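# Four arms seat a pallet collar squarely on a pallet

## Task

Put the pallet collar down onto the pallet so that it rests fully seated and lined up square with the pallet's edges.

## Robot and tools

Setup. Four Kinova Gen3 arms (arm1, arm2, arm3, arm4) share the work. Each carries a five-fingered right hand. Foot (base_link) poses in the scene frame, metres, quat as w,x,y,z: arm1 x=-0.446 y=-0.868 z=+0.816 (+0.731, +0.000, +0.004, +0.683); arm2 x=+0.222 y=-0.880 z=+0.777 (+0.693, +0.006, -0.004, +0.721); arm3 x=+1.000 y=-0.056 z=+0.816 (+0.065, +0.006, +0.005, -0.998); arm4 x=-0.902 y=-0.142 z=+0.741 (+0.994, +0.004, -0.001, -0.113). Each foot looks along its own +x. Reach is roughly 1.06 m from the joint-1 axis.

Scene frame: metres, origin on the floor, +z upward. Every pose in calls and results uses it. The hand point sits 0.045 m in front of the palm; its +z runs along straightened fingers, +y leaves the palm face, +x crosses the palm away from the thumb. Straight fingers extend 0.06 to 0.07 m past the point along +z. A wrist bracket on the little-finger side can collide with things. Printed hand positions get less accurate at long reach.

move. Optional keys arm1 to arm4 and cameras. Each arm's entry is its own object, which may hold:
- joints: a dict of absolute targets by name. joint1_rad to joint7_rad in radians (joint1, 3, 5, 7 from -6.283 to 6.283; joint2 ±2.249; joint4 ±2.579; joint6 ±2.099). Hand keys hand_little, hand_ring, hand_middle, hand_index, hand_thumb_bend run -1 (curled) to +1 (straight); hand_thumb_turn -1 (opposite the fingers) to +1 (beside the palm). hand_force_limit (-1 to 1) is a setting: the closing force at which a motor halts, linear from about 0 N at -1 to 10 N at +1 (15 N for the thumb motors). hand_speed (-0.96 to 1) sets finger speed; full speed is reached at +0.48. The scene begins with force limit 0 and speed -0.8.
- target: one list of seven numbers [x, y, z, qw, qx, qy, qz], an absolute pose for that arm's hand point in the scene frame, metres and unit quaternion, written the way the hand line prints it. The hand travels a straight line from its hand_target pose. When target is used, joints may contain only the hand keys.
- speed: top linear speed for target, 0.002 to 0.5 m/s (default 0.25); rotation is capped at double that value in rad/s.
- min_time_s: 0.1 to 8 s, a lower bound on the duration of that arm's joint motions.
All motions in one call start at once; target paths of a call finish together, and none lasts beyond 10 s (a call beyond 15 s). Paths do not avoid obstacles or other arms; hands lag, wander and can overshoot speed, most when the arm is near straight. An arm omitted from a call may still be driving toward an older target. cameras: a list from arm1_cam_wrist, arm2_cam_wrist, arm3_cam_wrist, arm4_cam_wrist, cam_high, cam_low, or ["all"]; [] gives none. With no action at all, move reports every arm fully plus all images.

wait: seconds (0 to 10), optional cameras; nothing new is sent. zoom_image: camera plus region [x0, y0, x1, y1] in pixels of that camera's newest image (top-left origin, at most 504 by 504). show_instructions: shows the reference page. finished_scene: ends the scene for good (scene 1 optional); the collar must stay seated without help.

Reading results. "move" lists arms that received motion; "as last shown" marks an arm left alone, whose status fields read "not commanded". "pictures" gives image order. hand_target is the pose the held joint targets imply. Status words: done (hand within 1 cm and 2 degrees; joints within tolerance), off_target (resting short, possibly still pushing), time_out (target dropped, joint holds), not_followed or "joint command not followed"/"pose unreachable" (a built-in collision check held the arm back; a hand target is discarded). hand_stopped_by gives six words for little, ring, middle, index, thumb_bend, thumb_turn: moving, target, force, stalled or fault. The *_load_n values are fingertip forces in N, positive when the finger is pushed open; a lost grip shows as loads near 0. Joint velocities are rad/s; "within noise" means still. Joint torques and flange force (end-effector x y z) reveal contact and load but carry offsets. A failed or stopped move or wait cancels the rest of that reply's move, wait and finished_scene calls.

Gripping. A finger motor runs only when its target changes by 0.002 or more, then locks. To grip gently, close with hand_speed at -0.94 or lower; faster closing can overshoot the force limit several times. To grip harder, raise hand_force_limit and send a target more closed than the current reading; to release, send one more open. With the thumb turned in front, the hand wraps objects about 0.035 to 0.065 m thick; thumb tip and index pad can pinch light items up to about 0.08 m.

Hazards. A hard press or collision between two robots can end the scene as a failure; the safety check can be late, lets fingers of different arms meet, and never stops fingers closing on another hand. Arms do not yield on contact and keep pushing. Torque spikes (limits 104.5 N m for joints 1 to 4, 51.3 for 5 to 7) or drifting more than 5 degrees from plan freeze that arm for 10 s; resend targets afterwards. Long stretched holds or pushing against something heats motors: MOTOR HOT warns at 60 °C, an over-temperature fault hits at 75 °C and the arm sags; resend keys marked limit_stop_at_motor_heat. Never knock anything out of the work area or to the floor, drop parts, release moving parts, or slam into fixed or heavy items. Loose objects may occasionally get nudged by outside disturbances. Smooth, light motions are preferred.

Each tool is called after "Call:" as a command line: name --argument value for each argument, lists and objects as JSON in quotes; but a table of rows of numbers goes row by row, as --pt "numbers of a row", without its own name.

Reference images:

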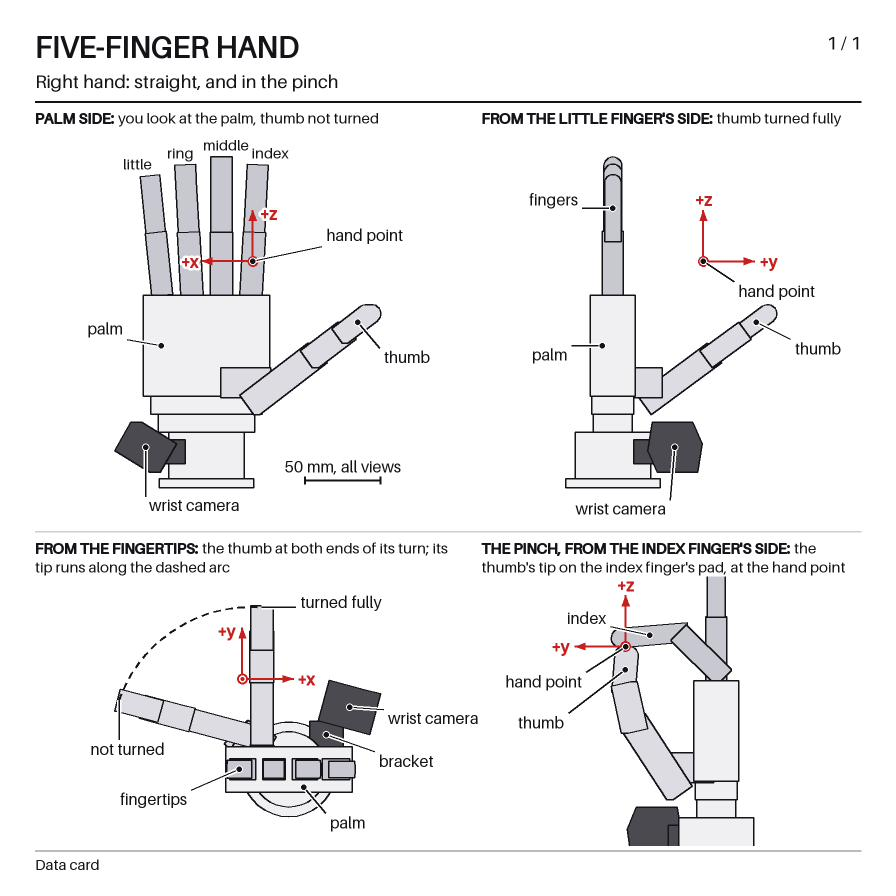

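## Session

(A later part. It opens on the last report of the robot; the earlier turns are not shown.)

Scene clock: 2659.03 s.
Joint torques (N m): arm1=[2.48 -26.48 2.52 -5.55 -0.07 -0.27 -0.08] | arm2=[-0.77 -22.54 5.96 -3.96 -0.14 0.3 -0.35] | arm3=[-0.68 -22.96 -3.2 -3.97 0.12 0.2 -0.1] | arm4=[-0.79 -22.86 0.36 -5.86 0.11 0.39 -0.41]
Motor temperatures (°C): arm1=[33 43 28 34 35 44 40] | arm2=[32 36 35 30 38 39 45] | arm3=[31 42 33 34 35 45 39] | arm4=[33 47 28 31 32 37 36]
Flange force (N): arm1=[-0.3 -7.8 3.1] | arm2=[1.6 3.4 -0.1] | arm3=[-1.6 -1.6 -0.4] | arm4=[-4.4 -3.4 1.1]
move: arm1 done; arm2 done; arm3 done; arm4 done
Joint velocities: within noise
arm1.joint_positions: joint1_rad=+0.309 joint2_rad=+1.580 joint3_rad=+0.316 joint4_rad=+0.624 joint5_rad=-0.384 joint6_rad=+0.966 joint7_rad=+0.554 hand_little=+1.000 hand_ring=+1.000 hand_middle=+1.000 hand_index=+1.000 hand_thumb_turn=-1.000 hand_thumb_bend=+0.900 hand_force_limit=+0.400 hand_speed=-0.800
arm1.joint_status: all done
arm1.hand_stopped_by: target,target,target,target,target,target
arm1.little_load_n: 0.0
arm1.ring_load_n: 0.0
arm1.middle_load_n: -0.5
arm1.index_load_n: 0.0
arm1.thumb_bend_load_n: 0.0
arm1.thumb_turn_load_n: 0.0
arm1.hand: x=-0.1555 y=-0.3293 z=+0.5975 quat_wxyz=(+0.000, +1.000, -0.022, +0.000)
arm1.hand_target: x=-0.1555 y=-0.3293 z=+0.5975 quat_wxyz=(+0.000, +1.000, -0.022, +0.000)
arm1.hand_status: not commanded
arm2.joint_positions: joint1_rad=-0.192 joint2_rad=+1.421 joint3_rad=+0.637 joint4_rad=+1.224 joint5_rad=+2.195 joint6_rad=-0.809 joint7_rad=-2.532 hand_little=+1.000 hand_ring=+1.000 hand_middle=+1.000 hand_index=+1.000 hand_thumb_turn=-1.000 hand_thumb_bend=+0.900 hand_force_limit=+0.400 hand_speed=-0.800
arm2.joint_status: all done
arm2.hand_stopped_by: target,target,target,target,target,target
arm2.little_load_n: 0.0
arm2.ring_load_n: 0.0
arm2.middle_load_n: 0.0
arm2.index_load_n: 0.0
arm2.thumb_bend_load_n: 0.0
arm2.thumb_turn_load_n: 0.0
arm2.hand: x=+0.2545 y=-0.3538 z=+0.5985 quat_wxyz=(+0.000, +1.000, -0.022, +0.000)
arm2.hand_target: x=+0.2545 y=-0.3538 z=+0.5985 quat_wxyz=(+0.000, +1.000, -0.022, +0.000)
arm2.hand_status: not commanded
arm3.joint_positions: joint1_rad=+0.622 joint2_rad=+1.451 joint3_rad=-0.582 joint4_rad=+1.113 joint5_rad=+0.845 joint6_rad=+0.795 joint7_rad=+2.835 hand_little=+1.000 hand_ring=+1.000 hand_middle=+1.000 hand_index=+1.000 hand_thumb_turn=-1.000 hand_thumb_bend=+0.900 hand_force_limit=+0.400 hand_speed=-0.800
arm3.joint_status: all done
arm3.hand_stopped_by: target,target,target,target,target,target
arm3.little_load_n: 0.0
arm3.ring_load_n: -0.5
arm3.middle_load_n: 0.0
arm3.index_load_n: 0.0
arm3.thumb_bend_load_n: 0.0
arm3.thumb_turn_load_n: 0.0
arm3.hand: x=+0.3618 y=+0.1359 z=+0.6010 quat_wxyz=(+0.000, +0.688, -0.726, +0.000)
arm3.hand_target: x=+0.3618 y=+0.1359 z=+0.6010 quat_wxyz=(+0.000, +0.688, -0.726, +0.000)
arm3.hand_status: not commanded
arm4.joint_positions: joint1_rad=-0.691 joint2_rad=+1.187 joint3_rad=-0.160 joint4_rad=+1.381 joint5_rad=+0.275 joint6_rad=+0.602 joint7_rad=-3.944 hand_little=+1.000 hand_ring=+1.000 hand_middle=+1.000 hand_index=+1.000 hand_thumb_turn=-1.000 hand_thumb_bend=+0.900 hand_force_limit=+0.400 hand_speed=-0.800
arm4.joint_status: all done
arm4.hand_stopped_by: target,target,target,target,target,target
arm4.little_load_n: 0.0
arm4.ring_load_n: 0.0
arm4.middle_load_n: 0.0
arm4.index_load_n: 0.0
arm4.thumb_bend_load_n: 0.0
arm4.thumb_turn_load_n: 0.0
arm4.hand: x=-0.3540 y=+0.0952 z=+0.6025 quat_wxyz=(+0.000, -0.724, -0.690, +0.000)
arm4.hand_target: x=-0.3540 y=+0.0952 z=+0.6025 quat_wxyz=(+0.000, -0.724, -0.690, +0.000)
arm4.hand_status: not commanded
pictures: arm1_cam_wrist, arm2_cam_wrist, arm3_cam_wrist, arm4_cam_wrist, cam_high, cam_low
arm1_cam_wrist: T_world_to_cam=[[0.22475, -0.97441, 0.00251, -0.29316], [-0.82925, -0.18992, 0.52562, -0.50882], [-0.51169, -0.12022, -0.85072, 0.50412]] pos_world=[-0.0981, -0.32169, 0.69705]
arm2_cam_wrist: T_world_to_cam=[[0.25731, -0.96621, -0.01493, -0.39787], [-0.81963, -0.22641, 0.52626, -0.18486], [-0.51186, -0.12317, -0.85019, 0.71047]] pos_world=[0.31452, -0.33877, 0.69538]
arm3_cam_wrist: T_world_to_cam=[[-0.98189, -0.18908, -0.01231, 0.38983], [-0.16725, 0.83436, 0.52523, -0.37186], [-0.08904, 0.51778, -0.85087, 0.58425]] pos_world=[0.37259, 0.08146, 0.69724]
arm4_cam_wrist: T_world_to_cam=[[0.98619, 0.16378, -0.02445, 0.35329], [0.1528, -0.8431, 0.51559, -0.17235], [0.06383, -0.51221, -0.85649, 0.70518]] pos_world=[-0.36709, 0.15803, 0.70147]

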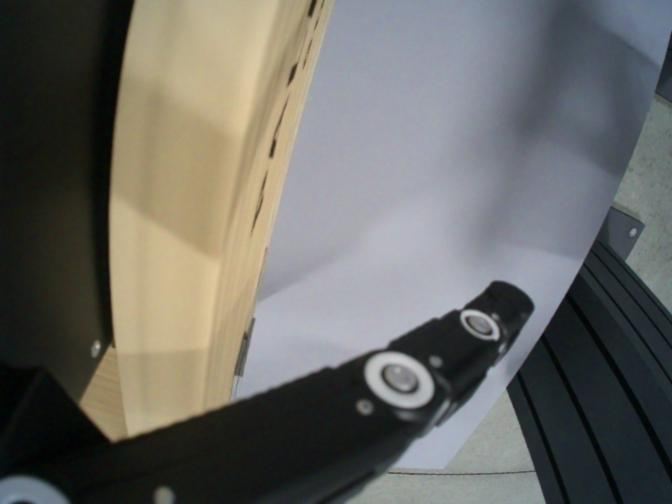

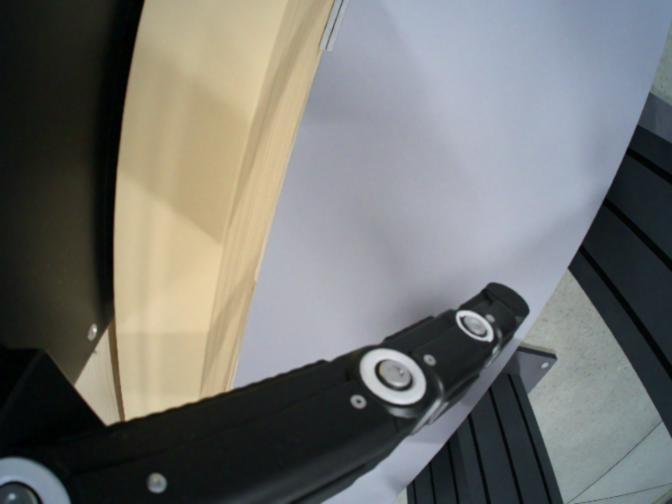

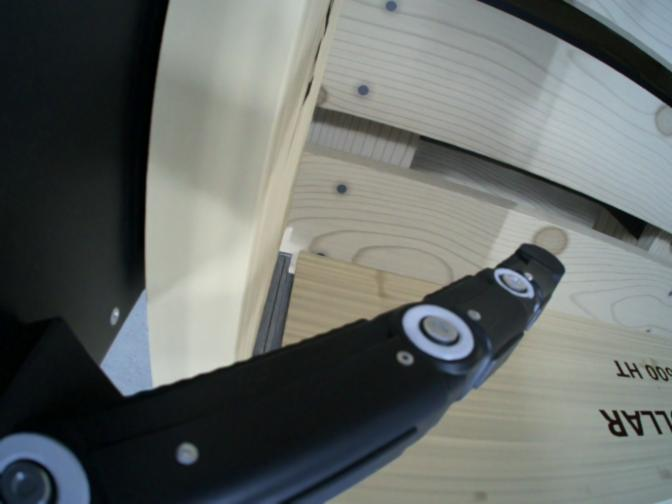

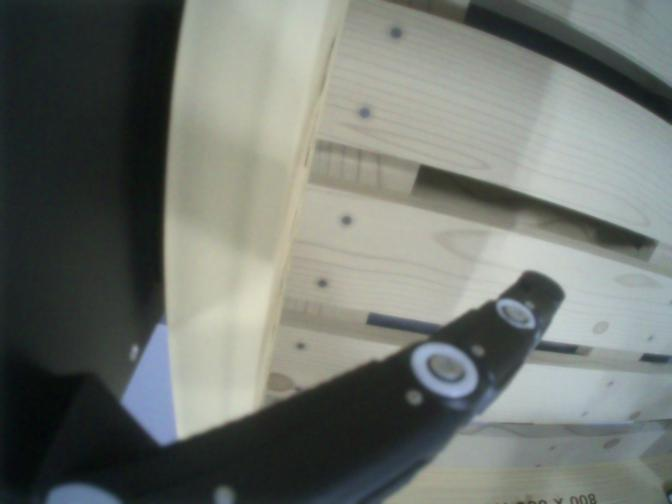

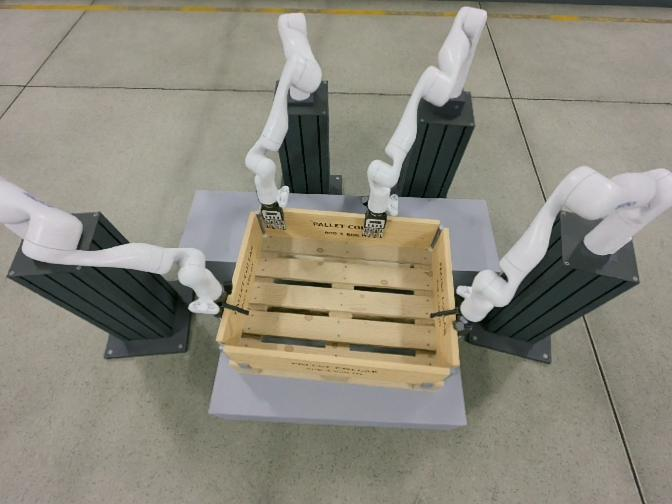

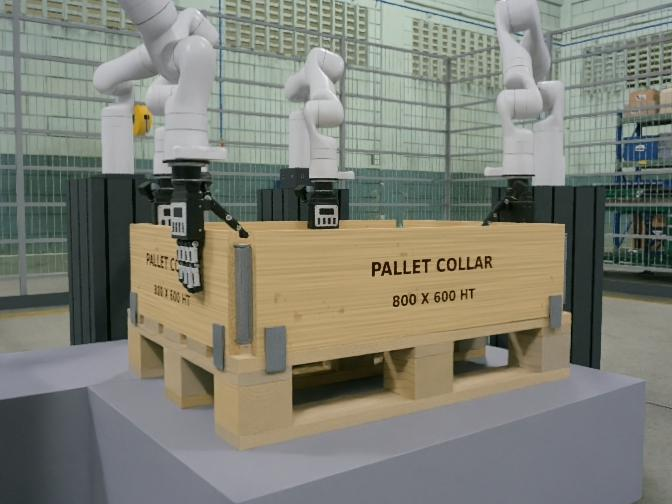

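Call:
move --arm1 '{"target": [-0.1555, -0.3213, 0.5985, 0, -0.99976, 0.0218, 0], "speed": 0.03}' --arm2 '{"target": [0.2545, -0.3458, 0.5995, 0, -0.99976, 0.0218, 0], "speed": 0.03}' --arm3 '{"target": [0.3698, 0.1355, 0.6020, 0, -0.6877, 0.7260, 0], "speed": 0.03}' --arm4 '{"target": [-0.3620, 0.0956, 0.6035, 0, 0.7242, 0.6896, 0], "speed": 0.03}'

Call:
move --arm1 '{"target": [-0.1555, -0.3213, 0.76, 0, -0.99976, 0.0218, 0], "speed": 0.12}' --arm2 '{"target": [0.2545, -0.3458, 0.76, 0, -0.99976, 0.0218, 0], "speed": 0.12}' --arm3 '{"target": [0.3698, 0.1355, 0.76, 0, -0.6877, 0.7260, 0], "speed": 0.12}' --arm4 '{"target": [-0.3620, 0.0956, 0.76, 0, 0.7242, 0.6896, 0], "speed": 0.12}' --cameras '["all"]'

Call:
zoom_image --camera "cam_low" --region '[120, 220, 320, 370]'

Call:
zoom_image --camera "cam_low" --region '[420, 220, 620, 370]'

Call:
zoom_image --camera "cam_high" --region '[190, 190, 340, 390]'

Call:
zoom_image --camera "cam_high" --region '[340, 190, 490, 390]'

Scene clock: 2678.23 s.
Joint torques (N m): arm1=[2.46 -26.63 2.42 -5.69 -0.07 -0.29 -0.1] | arm2=[-0.72 -22.66 5.94 -4.03 -0.15 0.25 -0.44] | arm3=[-0.76 -22.7 -3.3 -3.86 0.14 0.2 -0.07] | arm4=[-0.8 -22.65 0.38 -5.74 0.09 0.37 -0.39]
Motor temperatures (°C): arm1=[33 43 28 34 35 44 40] | arm2=[32 36 35 30 38 39 45] | arm3=[31 42 33 34 35 45 39] | arm4=[33 47 28 31 32 37 36]
Flange force (N): arm1=[0.2 -8.6 3.2] | arm2=[1.6 3.8 -0.3] | arm3=[-1.7 -1.8 -0.5] | arm4=[-4.3 -3.2 1.1]
move: arm1 done; arm2 done; arm3 done; arm4 done
Joint velocities: within noise
arm1.joint_positions: joint1_rad=+0.311 joint2_rad=+1.602 joint3_rad=+0.323 joint4_rad=+0.561 joint5_rad=-0.382 joint6_rad=+1.004 joint7_rad=+0.535 hand_little=+1.000 hand_ring=+1.000 hand_middle=+1.000 hand_index=+1.000 hand_thumb_turn=-1.000 hand_thumb_bend=+0.900 hand_force_limit=+0.400 hand_speed=-0.800
arm1.joint_status: not commanded
arm1.hand_stopped_by: target,target,target,target,target,target
arm1.little_load_n: 0.0
arm1.ring_load_n: 0.0
arm1.middle_load_n: 0.0
arm1.index_load_n: 0.0
arm1.thumb_bend_load_n: 0.0
arm1.thumb_turn_load_n: 0.0
arm1.hand: x=-0.1555 y=-0.3213 z=+0.5985 quat_wxyz=(+0.000, +1.000, -0.022, +0.000)
arm1.hand_target: x=-0.1555 y=-0.3213 z=+0.5985 quat_wxyz=(+0.000, +1.000, -0.022, +0.000)
arm1.hand_status: done (0.000 m and 0.0 deg from the pose sent, 0.008 m and 0.0 deg at the start)
arm2.joint_positions: joint1_rad=-0.188 joint2_rad=+1.432 joint3_rad=+0.647 joint4_rad=+1.187 joint5_rad=+2.204 joint6_rad=-0.831 joint7_rad=-2.554 hand_little=+1.000 hand_ring=+1.000 hand_middle=+1.000 hand_index=+1.000 hand_thumb_turn=-1.000 hand_thumb_bend=+0.900 hand_force_limit=+0.400 hand_speed=-0.800
arm2.joint_status: not commanded
arm2.hand_stopped_by: target,target,target,target,target,target
arm2.little_load_n: 0.0
arm2.ring_load_n: 0.0
arm2.middle_load_n: 0.5
arm2.index_load_n: 0.0
arm2.thumb_bend_load_n: -0.5
arm2.thumb_turn_load_n: 0.0
arm2.hand: x=+0.2545 y=-0.3458 z=+0.5995 quat_wxyz=(+0.000, +1.000, -0.022, +0.000)
arm2.hand_target: x=+0.2545 y=-0.3458 z=+0.5995 quat_wxyz=(+0.000, +1.000, -0.022, +0.000)
arm2.hand_status: done (0.000 m and 0.0 deg from the pose sent, 0.008 m and 0.0 deg at the start)
arm3.joint_positions: joint1_rad=+0.630 joint2_rad=+1.437 joint3_rad=-0.574 joint4_rad=+1.153 joint5_rad=+0.854 joint6_rad=+0.773 joint7_rad=+2.816 hand_little=+1.000 hand_ring=+1.000 hand_middle=+1.000 hand_index=+1.000 hand_thumb_turn=-1.000 hand_thumb_bend=+0.900 hand_force_limit=+0.400 hand_speed=-0.800
arm3.joint_status: not commanded
arm3.hand_stopped_by: target,target,target,target,target,target
arm3.little_load_n: 0.0
arm3.ring_load_n: 0.0
arm3.middle_load_n: 0.0
arm3.index_load_n: 0.0
arm3.thumb_bend_load_n: -0.5
arm3.thumb_turn_load_n: 0.0
arm3.hand: x=+0.3698 y=+0.1355 z=+0.6020 quat_wxyz=(+0.000, +0.688, -0.726, +0.000)
arm3.hand_target: x=+0.3698 y=+0.1355 z=+0.6020 quat_wxyz=(+0.000, +0.688, -0.726, +0.000)
arm3.hand_status: done (0.000 m and 0.0 deg from the pose sent, 0.008 m and 0.0 deg at the start)
arm4.joint_positions: joint1_rad=-0.700 joint2_rad=+1.176 joint3_rad=-0.156 joint4_rad=+1.411 joint5_rad=+0.275 joint6_rad=+0.583 joint7_rad=-3.957 hand_little=+1.000 hand_ring=+1.000 hand_middle=+1.000 hand_index=+1.000 hand_thumb_turn=-1.000 hand_thumb_bend=+0.900 hand_force_limit=+0.400 hand_speed=-0.800
arm4.joint_status: not commanded
arm4.hand_stopped_by: target,target,target,target,target,target
arm4.little_load_n: 0.0
arm4.ring_load_n: 0.0
arm4.middle_load_n: 0.0
arm4.index_load_n: 0.0
arm4.thumb_bend_load_n: 0.0
arm4.thumb_turn_load_n: 0.0
arm4.hand: x=-0.3620 y=+0.0956 z=+0.6035 quat_wxyz=(+0.000, -0.724, -0.690, +0.000)
arm4.hand_target: x=-0.3620 y=+0.0956 z=+0.6035 quat_wxyz=(+0.000, -0.724, -0.690, +0.000)
arm4.hand_status: done (0.000 m and 0.0 deg from the pose sent, 0.008 m and 0.0 deg at the start)
pictures: none

Scene clock: 2680.10 s.
Joint torques (N m): arm1=[2.48 -26.33 2.83 -6.17 -0.07 -0.28 -0.1] | arm2=[-0.69 -21.68 6.21 -5.28 -0.11 0.31 -0.38] | arm3=[-0.73 -21.92 -3.7 -4.92 0.09 0.18 -0.08] | arm4=[-0.78 -21.42 0.19 -7.25 0.09 0.4 -0.39]
Motor temperatures (°C): arm1=[33 43 28 34 35 44 40] | arm2=[32 36 35 30 38 39 45] | arm3=[31 42 33 34 35 45 39] | arm4=[33 47 28 31 32 37 36]
Flange force (N): arm1=[-0.5 -7.4 1.4] | arm2=[1.6 2.3 0.4] | arm3=[-1.6 -1.9 -0.2] | arm4=[-4.2 -3.0 2.6]
move: arm1 done; arm2 done; arm3 done; arm4 done
Joint velocities: within noise
arm1.joint_positions: joint1_rad=+0.282 joint2_rad=+1.292 joint3_rad=+0.340 joint4_rad=+0.763 joint5_rad=-0.361 joint6_rad=+1.122 joint7_rad=+0.563 hand_little=+1.000 hand_ring=+1.000 hand_middle=+1.000 hand_index=+1.000 hand_thumb_turn=-1.000 hand_thumb_bend=+0.900 hand_force_limit=+0.400 hand_speed=-0.800
arm1.joint_status: not commanded
arm1.hand_stopped_by: target,target,target,target,target,target
arm1.little_load_n: 0.0
arm1.ring_load_n: 0.0
arm1.middle_load_n: 0.0
arm1.index_load_n: 0.0
arm1.thumb_bend_load_n: -0.5
arm1.thumb_turn_load_n: 0.0
arm1.hand: x=-0.1555 y=-0.3213 z=+0.7600 quat_wxyz=(+0.000, +1.000, -0.022, +0.000)
arm1.hand_target: x=-0.1555 y=-0.3213 z=+0.7600 quat_wxyz=(+0.000, +1.000, -0.022, +0.000)
arm1.hand_status: done (0.000 m and 0.0 deg from the pose sent, 0.161 m and 0.0 deg at the start)
arm2.joint_positions: joint1_rad=-0.242 joint2_rad=+1.164 joint3_rad=+0.761 joint4_rad=+1.267 joint5_rad=+2.322 joint6_rad=-1.039 joint7_rad=-2.596 hand_little=+1.000 hand_ring=+1.000 hand_middle=+1.000 hand_index=+1.000 hand_thumb_turn=-1.000 hand_thumb_bend=+0.900 hand_force_limit=+0.400 hand_speed=-0.800
arm2.joint_status: not commanded
arm2.hand_stopped_by: target,target,target,target,target,target
arm2.little_load_n: 0.0
arm2.ring_load_n: 0.0
arm2.middle_load_n: 0.0
arm2.index_load_n: 0.0
arm2.thumb_bend_load_n: -0.5
arm2.thumb_turn_load_n: -0.5
arm2.hand: x=+0.2545 y=-0.3458 z=+0.7600 quat_wxyz=(+0.000, +1.000, -0.022, +0.000)
arm2.hand_target: x=+0.2545 y=-0.3458 z=+0.7600 quat_wxyz=(+0.000, +1.000, -0.022, +0.000)
arm2.hand_status: done (0.000 m and 0.0 deg from the pose sent, 0.160 m and 0.0 deg at the start)
arm3.joint_positions: joint1_rad=+0.688 joint2_rad=+1.152 joint3_rad=-0.668 joint4_rad=+1.275 joint5_rad=+0.749 joint6_rad=+0.954 joint7_rad=+2.846 hand_little=+1.000 hand_ring=+1.000 hand_middle=+1.000 hand_index=+1.000 hand_thumb_turn=-1.000 hand_thumb_bend=+0.900 hand_force_limit=+0.400 hand_speed=-0.800
arm3.joint_status: not commanded
arm3.hand_stopped_by: target,target,target,target,target,target
arm3.little_load_n: -0.5
arm3.ring_load_n: 0.0
arm3.middle_load_n: 0.0
arm3.index_load_n: 0.0
arm3.thumb_bend_load_n: 0.0
arm3.thumb_turn_load_n: 0.0
arm3.hand: x=+0.3698 y=+0.1355 z=+0.7600 quat_wxyz=(+0.000, +0.688, -0.726, +0.000)
arm3.hand_target: x=+0.3698 y=+0.1355 z=+0.7600 quat_wxyz=(+0.000, +0.688, -0.726, +0.000)
arm3.hand_status: done (0.000 m and 0.0 deg from the pose sent, 0.158 m and 0.0 deg at the start)
arm4.joint_positions: joint1_rad=-0.673 joint2_rad=+0.889 joint3_rad=-0.208 joint4_rad=+1.436 joint5_rad=+0.224 joint6_rad=+0.846 joint7_rad=-3.919 hand_little=+1.000 hand_ring=+1.000 hand_middle=+1.000 hand_index=+1.000 hand_thumb_turn=-1.000 hand_thumb_bend=+0.900 hand_force_limit=+0.400 hand_speed=-0.800
arm4.joint_status: not commanded
arm4.hand_stopped_by: target,target,target,target,target,target
arm4.little_load_n: 0.0
arm4.ring_load_n: 0.0
arm4.middle_load_n: 0.0
arm4.index_load_n: 0.0
arm4.thumb_bend_load_n: 0.0
arm4.thumb_turn_load_n: 0.0
arm4.hand: x=-0.3620 y=+0.0956 z=+0.7600 quat_wxyz=(+0.000, -0.724, -0.690, +0.000)
arm4.hand_target: x=-0.3620 y=+0.0956 z=+0.7600 quat_wxyz=(+0.000, -0.724, -0.690, +0.000)
arm4.hand_status: done (0.000 m and 0.0 deg from the pose sent, 0.156 m and 0.0 deg at the start)
pictures: arm1_cam_wrist, arm2_cam_wrist, arm3_cam_wrist, arm4_cam_wrist, cam_high, cam_low
arm1_cam_wrist: T_world_to_cam=[[0.2248, -0.9744, 0.00259, -0.28591], [-0.82924, -0.18991, 0.52563, -0.59283], [-0.51168, -0.12032, -0.85071, 0.64322]] pos_world=[-0.0982, -0.31379, 0.85955]
arm2_cam_wrist: T_world_to_cam=[[0.2573, -0.96622, -0.01495, -0.3877], [-0.81959, -0.2264, 0.52633, -0.26811], [-0.51194, -0.12317, -0.85015, 0.84875]] pos_world=[0.31452, -0.33077, 0.85688]
arm3_cam_wrist: T_world_to_cam=[[-0.98188, -0.18911, -0.01244, 0.39978], [-0.16735, 0.83435, 0.52522, -0.45363], [-0.08894, 0.51778, -0.85088, 0.72044]] pos_world=[0.38069, 0.08106, 0.85623]
arm4_cam_wrist: T_world_to_cam=[[0.98619, 0.16378, -0.02445, 0.36496], [0.1528, -0.8431, 0.51559, -0.25194], [0.06383, -0.51221, -0.85649, 0.84071]] pos_world=[-0.37509, 0.15843, 0.85888]

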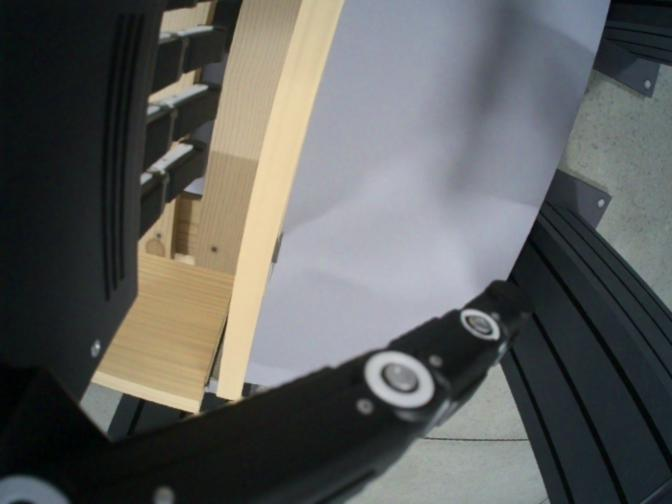

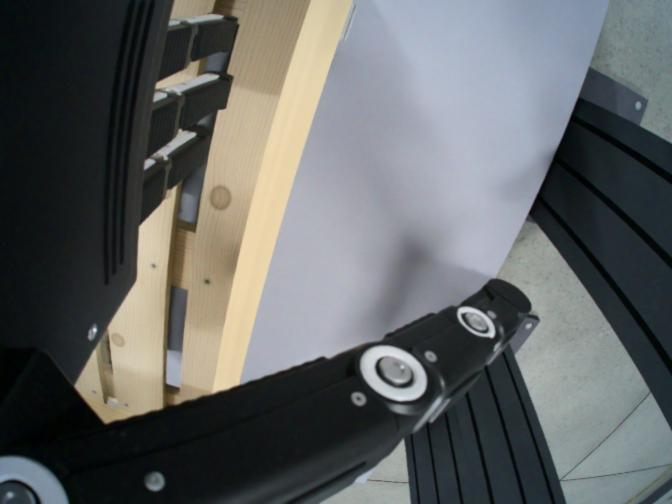

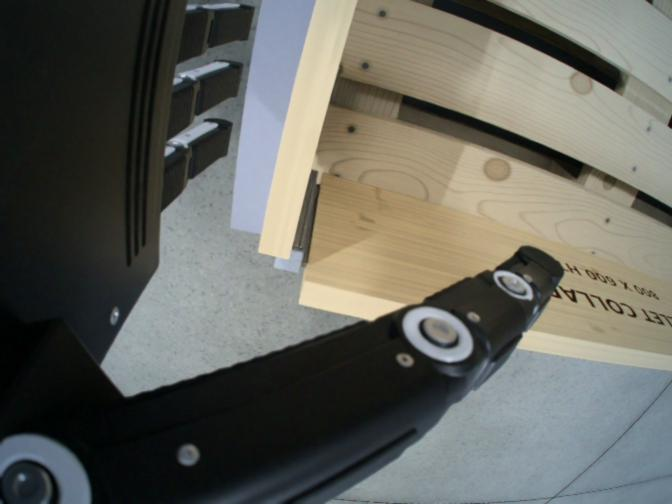

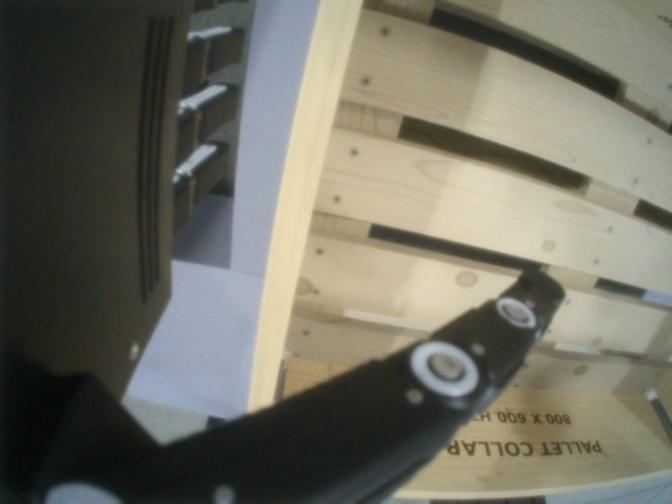

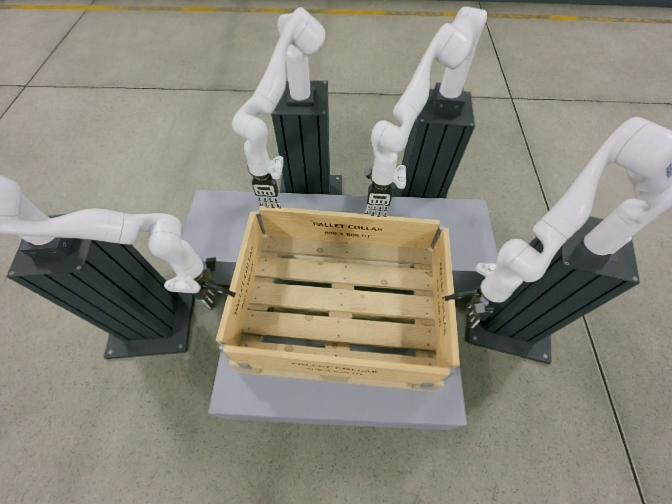

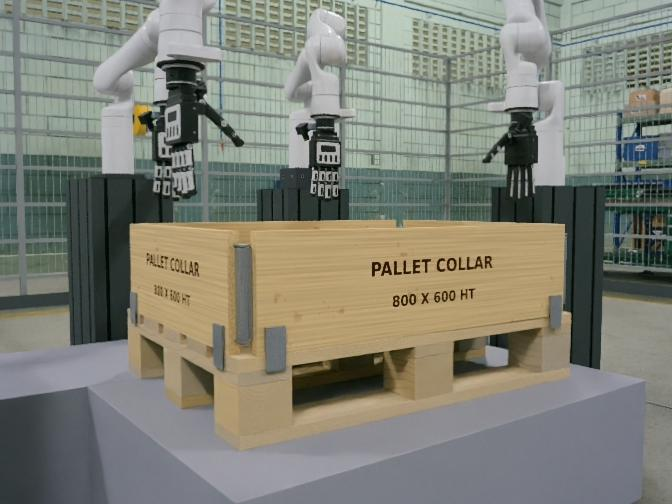

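Scaled by 2.520.

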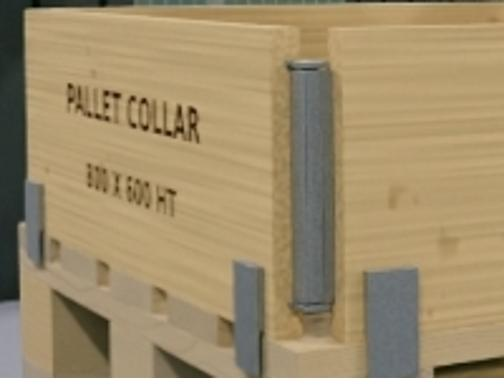

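Scaled by 2.520.

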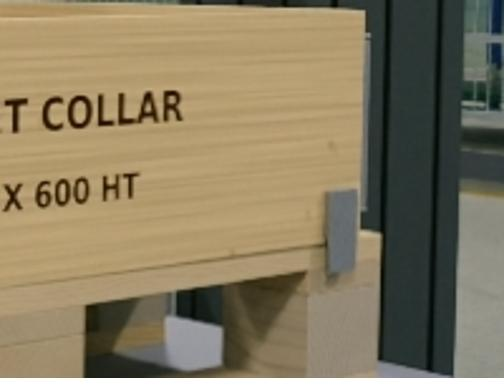

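Scaled by 2.520.

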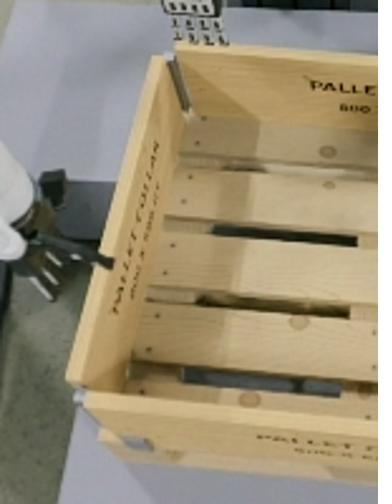

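Scaled by 2.520.

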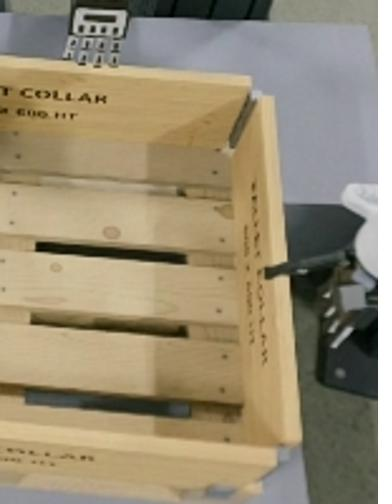

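Call:
finished_scene

The scene is finished: the task was done.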